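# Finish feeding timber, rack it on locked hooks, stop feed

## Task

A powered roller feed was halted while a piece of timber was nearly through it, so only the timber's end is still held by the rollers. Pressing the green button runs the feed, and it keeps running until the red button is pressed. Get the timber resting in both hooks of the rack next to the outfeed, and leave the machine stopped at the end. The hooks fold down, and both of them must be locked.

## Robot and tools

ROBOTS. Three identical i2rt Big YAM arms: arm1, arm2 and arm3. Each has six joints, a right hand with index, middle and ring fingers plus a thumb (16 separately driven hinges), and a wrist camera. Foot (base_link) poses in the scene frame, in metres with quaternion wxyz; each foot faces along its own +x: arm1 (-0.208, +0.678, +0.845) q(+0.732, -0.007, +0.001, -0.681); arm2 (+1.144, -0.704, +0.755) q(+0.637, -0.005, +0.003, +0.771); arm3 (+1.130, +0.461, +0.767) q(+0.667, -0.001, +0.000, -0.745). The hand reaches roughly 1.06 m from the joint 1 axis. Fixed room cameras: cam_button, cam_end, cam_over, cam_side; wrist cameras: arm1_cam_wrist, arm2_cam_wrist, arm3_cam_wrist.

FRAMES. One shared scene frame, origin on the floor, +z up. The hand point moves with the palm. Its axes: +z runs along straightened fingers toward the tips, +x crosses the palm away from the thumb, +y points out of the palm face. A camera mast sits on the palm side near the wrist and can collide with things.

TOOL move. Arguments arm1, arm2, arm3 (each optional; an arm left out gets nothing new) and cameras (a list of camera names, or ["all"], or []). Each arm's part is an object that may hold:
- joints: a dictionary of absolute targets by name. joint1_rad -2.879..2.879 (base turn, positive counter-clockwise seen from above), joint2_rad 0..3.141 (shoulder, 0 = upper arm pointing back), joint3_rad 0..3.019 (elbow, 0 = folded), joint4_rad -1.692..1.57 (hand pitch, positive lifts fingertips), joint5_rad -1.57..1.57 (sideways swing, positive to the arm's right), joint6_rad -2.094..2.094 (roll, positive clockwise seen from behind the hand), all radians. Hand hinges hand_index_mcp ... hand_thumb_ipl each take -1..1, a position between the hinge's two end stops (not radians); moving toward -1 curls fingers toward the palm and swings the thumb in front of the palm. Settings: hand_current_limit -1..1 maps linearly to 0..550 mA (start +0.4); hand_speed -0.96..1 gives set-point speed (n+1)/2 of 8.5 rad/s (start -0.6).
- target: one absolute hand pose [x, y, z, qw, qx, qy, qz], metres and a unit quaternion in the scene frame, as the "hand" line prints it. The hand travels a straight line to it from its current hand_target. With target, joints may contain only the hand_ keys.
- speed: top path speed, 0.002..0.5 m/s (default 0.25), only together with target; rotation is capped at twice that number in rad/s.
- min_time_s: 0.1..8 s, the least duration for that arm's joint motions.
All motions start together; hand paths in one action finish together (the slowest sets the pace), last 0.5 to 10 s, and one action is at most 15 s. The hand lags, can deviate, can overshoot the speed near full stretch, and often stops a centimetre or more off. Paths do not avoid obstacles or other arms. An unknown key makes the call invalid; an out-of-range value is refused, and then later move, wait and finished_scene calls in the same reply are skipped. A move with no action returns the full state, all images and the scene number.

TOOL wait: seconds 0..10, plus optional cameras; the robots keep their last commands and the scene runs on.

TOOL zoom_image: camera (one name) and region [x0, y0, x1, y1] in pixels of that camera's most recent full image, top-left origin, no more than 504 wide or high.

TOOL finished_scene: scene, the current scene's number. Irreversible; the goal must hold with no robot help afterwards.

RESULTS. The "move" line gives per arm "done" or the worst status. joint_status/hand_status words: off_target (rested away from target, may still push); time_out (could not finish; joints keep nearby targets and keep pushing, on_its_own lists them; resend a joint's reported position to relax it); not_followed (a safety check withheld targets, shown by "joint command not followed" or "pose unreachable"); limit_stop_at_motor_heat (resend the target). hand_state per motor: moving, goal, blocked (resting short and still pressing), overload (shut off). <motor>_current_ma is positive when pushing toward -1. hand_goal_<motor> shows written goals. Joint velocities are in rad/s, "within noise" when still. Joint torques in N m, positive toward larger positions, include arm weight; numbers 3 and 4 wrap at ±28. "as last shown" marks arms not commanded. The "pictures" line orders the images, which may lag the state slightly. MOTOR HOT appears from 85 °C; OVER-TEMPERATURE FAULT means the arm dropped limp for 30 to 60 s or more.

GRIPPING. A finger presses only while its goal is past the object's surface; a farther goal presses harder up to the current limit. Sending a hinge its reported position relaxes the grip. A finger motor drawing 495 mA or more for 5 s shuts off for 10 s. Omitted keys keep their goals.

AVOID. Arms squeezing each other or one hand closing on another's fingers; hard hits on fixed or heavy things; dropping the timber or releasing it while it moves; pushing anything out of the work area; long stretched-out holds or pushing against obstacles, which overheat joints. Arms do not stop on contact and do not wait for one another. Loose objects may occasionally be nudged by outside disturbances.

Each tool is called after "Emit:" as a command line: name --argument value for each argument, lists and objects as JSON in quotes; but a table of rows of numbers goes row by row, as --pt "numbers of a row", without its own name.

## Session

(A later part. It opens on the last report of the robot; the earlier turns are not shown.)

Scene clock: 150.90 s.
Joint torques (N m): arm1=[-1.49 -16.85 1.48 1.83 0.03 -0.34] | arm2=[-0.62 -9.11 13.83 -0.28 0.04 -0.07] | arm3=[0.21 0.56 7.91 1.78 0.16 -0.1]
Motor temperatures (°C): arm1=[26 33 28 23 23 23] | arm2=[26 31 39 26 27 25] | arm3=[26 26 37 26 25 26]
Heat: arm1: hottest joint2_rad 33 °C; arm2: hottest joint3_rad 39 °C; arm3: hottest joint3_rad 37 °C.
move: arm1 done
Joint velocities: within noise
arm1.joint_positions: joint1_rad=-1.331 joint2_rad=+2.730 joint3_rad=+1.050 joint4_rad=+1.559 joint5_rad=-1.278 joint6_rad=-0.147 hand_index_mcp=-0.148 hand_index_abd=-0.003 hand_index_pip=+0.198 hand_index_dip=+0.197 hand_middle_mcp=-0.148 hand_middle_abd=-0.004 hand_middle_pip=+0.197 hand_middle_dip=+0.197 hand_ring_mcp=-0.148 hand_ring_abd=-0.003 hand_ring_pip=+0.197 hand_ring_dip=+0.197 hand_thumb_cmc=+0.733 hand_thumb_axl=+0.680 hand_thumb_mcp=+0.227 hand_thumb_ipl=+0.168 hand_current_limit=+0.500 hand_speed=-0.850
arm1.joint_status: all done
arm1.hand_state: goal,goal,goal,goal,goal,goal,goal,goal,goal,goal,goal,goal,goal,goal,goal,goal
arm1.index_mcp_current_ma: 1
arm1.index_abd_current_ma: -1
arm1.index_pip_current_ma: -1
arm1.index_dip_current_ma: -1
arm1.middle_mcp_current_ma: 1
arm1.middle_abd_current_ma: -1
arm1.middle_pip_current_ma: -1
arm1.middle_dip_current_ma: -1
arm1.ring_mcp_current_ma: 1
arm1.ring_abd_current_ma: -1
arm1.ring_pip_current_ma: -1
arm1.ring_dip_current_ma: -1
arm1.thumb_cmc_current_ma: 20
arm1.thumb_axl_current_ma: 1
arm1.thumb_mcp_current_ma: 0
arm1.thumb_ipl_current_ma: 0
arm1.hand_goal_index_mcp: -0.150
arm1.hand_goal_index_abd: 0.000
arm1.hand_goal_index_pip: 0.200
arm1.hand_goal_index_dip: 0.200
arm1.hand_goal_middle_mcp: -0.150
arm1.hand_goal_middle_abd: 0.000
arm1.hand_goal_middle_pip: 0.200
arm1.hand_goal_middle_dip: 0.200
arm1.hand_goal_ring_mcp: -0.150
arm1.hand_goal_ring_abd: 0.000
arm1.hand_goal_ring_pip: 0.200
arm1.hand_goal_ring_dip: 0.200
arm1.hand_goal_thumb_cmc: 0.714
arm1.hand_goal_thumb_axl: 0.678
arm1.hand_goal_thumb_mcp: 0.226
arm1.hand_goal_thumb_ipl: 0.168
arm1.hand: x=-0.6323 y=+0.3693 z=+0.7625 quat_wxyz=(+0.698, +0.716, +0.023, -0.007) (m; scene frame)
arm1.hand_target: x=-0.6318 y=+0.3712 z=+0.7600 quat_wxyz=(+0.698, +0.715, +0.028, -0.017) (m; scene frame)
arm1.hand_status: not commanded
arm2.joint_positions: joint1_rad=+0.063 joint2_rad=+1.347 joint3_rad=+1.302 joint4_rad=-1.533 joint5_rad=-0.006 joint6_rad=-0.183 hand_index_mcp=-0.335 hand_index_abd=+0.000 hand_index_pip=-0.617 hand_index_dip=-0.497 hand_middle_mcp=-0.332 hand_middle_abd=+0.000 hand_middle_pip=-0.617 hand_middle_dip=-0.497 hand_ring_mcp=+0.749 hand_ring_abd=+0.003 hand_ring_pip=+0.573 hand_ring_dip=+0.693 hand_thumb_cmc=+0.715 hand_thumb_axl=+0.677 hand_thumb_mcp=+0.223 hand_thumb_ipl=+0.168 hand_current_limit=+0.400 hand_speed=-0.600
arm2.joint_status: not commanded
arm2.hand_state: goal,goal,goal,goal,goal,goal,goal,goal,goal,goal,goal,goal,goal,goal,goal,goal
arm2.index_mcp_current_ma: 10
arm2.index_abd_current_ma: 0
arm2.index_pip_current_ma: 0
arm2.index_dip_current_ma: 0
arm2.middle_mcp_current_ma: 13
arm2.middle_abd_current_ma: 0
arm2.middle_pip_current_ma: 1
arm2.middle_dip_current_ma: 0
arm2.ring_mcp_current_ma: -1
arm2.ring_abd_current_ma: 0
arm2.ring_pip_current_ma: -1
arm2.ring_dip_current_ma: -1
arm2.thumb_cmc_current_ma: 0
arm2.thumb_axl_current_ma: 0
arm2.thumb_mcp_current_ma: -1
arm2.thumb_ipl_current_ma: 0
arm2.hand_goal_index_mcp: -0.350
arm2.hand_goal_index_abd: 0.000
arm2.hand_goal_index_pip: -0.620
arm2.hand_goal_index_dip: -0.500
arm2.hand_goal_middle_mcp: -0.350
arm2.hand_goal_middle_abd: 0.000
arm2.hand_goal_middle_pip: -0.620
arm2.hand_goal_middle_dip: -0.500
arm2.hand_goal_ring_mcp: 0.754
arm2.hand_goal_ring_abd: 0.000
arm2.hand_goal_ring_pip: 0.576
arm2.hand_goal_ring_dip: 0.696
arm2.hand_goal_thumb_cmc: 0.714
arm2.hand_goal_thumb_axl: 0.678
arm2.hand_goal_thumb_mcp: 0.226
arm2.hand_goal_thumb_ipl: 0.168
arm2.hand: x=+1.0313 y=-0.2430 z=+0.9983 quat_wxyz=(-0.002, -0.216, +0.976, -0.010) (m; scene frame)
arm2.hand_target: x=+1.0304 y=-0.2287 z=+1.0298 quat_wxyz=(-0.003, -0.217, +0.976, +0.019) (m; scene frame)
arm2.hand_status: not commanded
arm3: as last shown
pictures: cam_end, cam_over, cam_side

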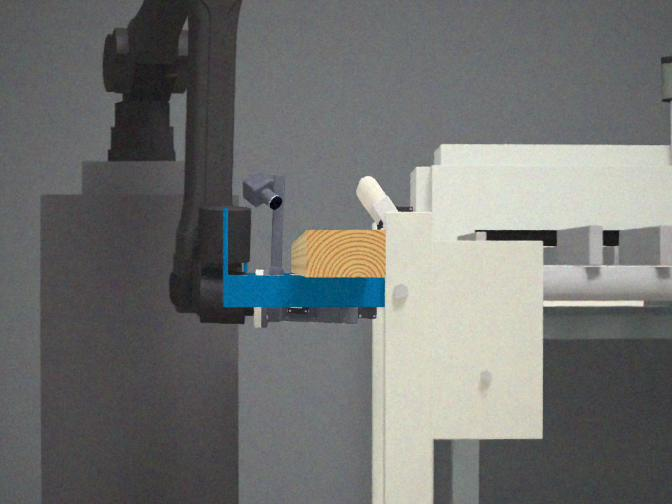

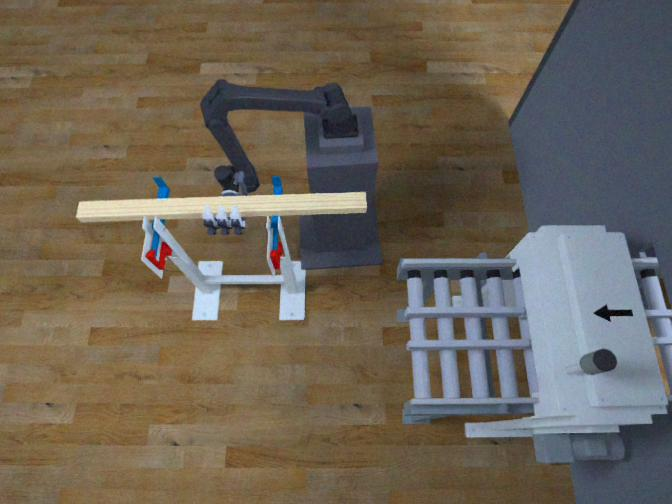

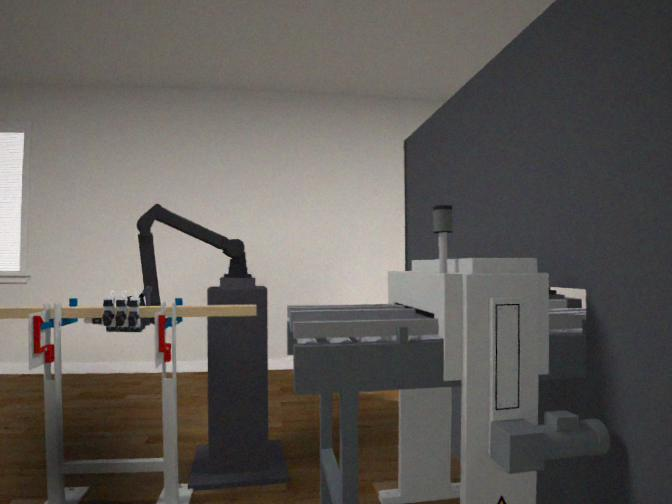

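Emit:
move --arm1 '{"joints":{"hand_speed":-0.7,"hand_index_mcp":0.754,"hand_middle_mcp":0.754,"hand_ring_mcp":0.754,"hand_index_pip":0.576,"hand_middle_pip":0.576,"hand_ring_pip":0.576,"hand_index_dip":0.696,"hand_middle_dip":0.696,"hand_ring_dip":0.696}}'

Emit:
move --arm1 '{"target":[-0.632,0.371,0.718,0.6945,0.7191,0.0182,-0.0188],"speed":0.06}' --cameras '["cam_side","cam_end","cam_over","cam_button"]'

Scene clock: 153.13 s.
Joint torques (N m): arm1=[-1.79 -16.85 1.5 1.88 0.02 -0.35] | arm2=[-0.62 -9.11 13.83 -0.29 0.04 -0.07] | arm3=[0.21 0.62 7.92 1.77 0.16 -0.11]
Motor temperatures (°C): arm1=[26 33 28 23 23 23] | arm2=[26 31 40 26 27 25] | arm3=[26 26 37 26 25 26]
Heat: arm1: hottest joint2_rad 33 °C; arm2: hottest joint3_rad 40 °C; arm3: hottest joint3_rad 37 °C.
move: arm1 done
Joint velocities: within noise
arm1.joint_positions: joint1_rad=-1.331 joint2_rad=+2.730 joint3_rad=+1.050 joint4_rad=+1.559 joint5_rad=-1.278 joint6_rad=-0.148 hand_index_mcp=+0.761 hand_index_abd=-0.003 hand_index_pip=+0.576 hand_index_dip=+0.694 hand_middle_mcp=+0.761 hand_middle_abd=-0.004 hand_middle_pip=+0.576 hand_middle_dip=+0.694 hand_ring_mcp=+0.761 hand_ring_abd=-0.003 hand_ring_pip=+0.576 hand_ring_dip=+0.694 hand_thumb_cmc=+0.733 hand_thumb_axl=+0.680 hand_thumb_mcp=+0.227 hand_thumb_ipl=+0.168 hand_current_limit=+0.500 hand_speed=-0.700
arm1.joint_status: all done
arm1.hand_state: goal,goal,goal,goal,goal,goal,goal,goal,goal,goal,goal,goal,goal,goal,goal,goal
arm1.index_mcp_current_ma: 4
arm1.index_abd_current_ma: -1
arm1.index_pip_current_ma: 0
arm1.index_dip_current_ma: -1
arm1.middle_mcp_current_ma: 4
arm1.middle_abd_current_ma: -1
arm1.middle_pip_current_ma: 0
arm1.middle_dip_current_ma: -1
arm1.ring_mcp_current_ma: 5
arm1.ring_abd_current_ma: -1
arm1.ring_pip_current_ma: 0
arm1.ring_dip_current_ma: -1
arm1.thumb_cmc_current_ma: 20
arm1.thumb_axl_current_ma: 1
arm1.thumb_mcp_current_ma: 0
arm1.thumb_ipl_current_ma: 0
arm1.hand_goal_index_mcp: 0.754
arm1.hand_goal_index_abd: 0.000
arm1.hand_goal_index_pip: 0.576
arm1.hand_goal_index_dip: 0.696
arm1.hand_goal_middle_mcp: 0.754
arm1.hand_goal_middle_abd: 0.000
arm1.hand_goal_middle_pip: 0.576
arm1.hand_goal_middle_dip: 0.696
arm1.hand_goal_ring_mcp: 0.754
arm1.hand_goal_ring_abd: 0.000
arm1.hand_goal_ring_pip: 0.576
arm1.hand_goal_ring_dip: 0.696
arm1.hand_goal_thumb_cmc: 0.714
arm1.hand_goal_thumb_axl: 0.678
arm1.hand_goal_thumb_mcp: 0.226
arm1.hand_goal_thumb_ipl: 0.168
arm1.hand: x=-0.6322 y=+0.3693 z=+0.7626 quat_wxyz=(+0.698, +0.716, +0.023, -0.007) (m; scene frame)
arm1.hand_target: x=-0.6318 y=+0.3712 z=+0.7600 quat_wxyz=(+0.698, +0.715, +0.028, -0.017) (m; scene frame)
arm1.hand_status: not commanded
arm2, arm3: as last shown
pictures: none

Scene clock: 154.57 s.
Joint torques (N m): arm1=[-1.49 -15.74 1.46 1.88 0.03 -0.31] | arm2=[-0.62 -9.17 13.83 -0.29 0.04 -0.07] | arm3=[0.21 0.67 7.92 1.78 0.16 -0.11]
Motor temperatures (°C): arm1=[26 33 28 23 23 23] | arm2=[26 31 40 26 27 25] | arm3=[26 26 37 26 25 26]
Heat: arm1: hottest joint2_rad 33 °C; arm2: hottest joint3_rad 40 °C; arm3: hottest joint3_rad 37 °C.
move: arm1 off_target
Joint velocities: within noise
arm1.joint_positions: joint1_rad=-1.331 joint2_rad=+2.818 joint3_rad=+1.125 joint4_rad=+1.559 joint5_rad=-1.260 joint6_rad=-0.169 hand_index_mcp=+0.761 hand_index_abd=-0.003 hand_index_pip=+0.576 hand_index_dip=+0.694 hand_middle_mcp=+0.761 hand_middle_abd=-0.004 hand_middle_pip=+0.576 hand_middle_dip=+0.694 hand_ring_mcp=+0.761 hand_ring_abd=-0.003 hand_ring_pip=+0.576 hand_ring_dip=+0.694 hand_thumb_cmc=+0.732 hand_thumb_axl=+0.680 hand_thumb_mcp=+0.227 hand_thumb_ipl=+0.168 hand_current_limit=+0.500 hand_speed=-0.700
arm1.joint_status: not commanded
arm1.hand_state: goal,goal,goal,goal,goal,goal,goal,goal,goal,goal,goal,goal,goal,goal,goal,goal
arm1.index_mcp_current_ma: 5
arm1.index_abd_current_ma: -1
arm1.index_pip_current_ma: 0
arm1.index_dip_current_ma: -1
arm1.middle_mcp_current_ma: 5
arm1.middle_abd_current_ma: -1
arm1.middle_pip_current_ma: 0
arm1.middle_dip_current_ma: -1
arm1.ring_mcp_current_ma: 5
arm1.ring_abd_current_ma: -1
arm1.ring_pip_current_ma: 0
arm1.ring_dip_current_ma: -1
arm1.thumb_cmc_current_ma: 19
arm1.thumb_axl_current_ma: 1
arm1.thumb_mcp_current_ma: 0
arm1.thumb_ipl_current_ma: 0
arm1.hand_goal_index_mcp: 0.754
arm1.hand_goal_index_abd: 0.000
arm1.hand_goal_index_pip: 0.576
arm1.hand_goal_index_dip: 0.696
arm1.hand_goal_middle_mcp: 0.754
arm1.hand_goal_middle_abd: 0.000
arm1.hand_goal_middle_pip: 0.576
arm1.hand_goal_middle_dip: 0.696
arm1.hand_goal_ring_mcp: 0.754
arm1.hand_goal_ring_abd: 0.000
arm1.hand_goal_ring_pip: 0.576
arm1.hand_goal_ring_dip: 0.696
arm1.hand_goal_thumb_cmc: 0.714
arm1.hand_goal_thumb_axl: 0.678
arm1.hand_goal_thumb_mcp: 0.226
arm1.hand_goal_thumb_ipl: 0.168
arm1.hand: x=-0.6359 y=+0.3684 z=+0.7278 quat_wxyz=(+0.695, +0.718, +0.020, -0.016) (m; scene frame)
arm1.hand_target: x=-0.6320 y=+0.3711 z=+0.7182 quat_wxyz=(+0.694, +0.719, +0.018, -0.019) (m; scene frame)
arm1.hand_status: off_target (0.011 m and 0.4 deg from the pose sent, 0.045 m and 1.5 deg at the start)
arm2, arm3: as last shown
pictures: cam_button, cam_end, cam_over, cam_side

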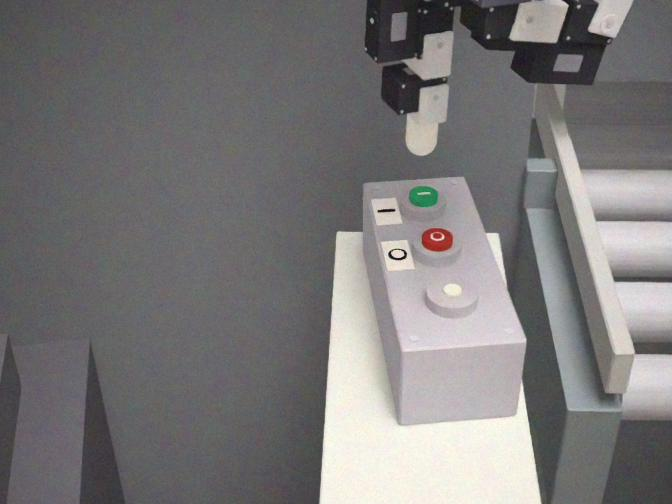

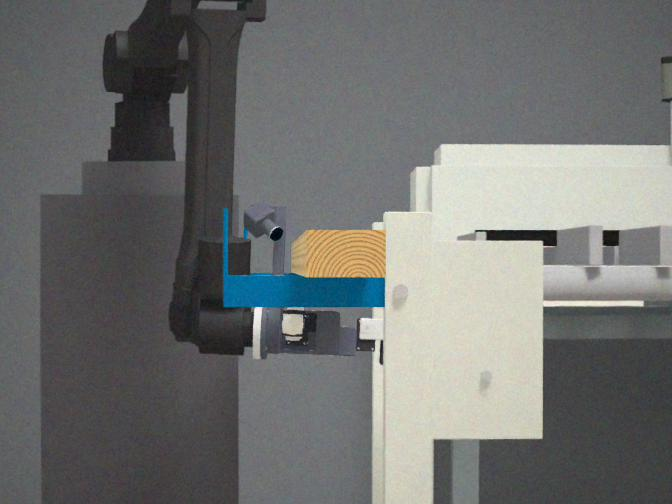

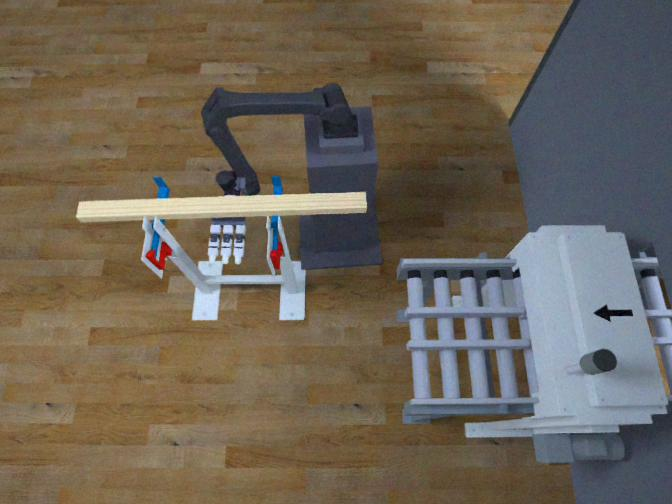

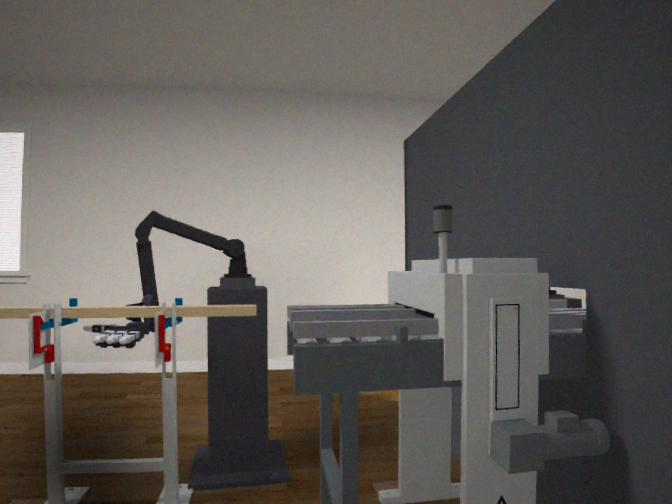

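Emit:
zoom_image --camera "cam_side" --region '[130, 285, 210, 375]'

Emit:
zoom_image --camera "cam_side" --region '[15, 285, 95, 375]'

Emit:
zoom_image --camera "cam_over" --region '[120, 165, 320, 290]'

Emit:
zoom_image --camera "cam_end" --region '[200, 190, 440, 340]'

Scaled by 5.600.

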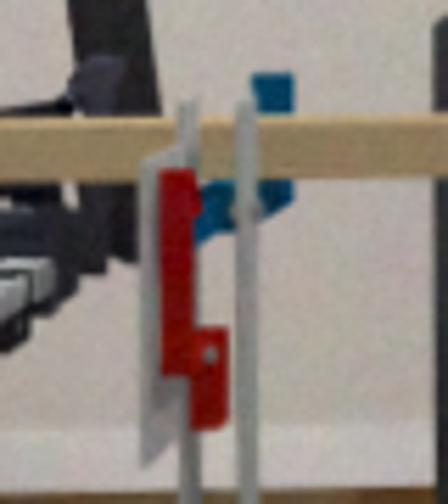

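Scaled by 5.600.

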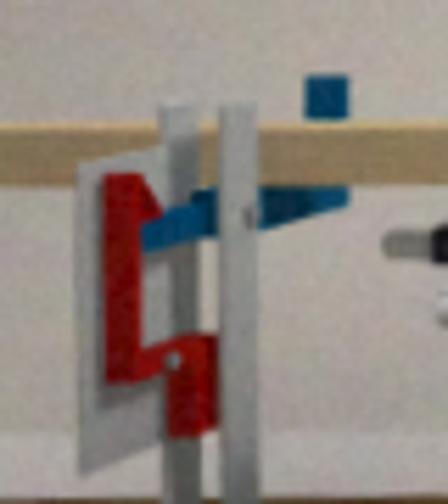

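Scaled by 2.520.

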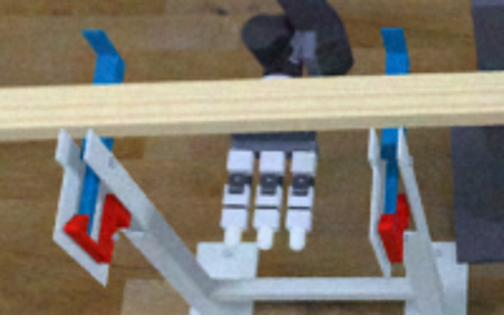

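Scaled by 2.100.

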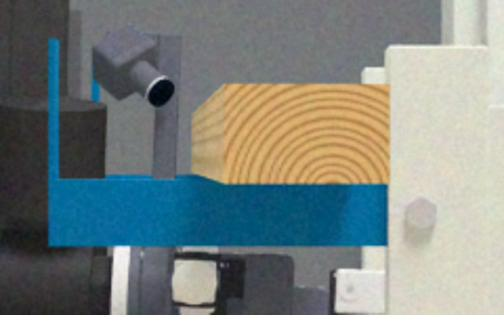

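Emit:
finished_scene --scene 2

The scene is finished: the task was done.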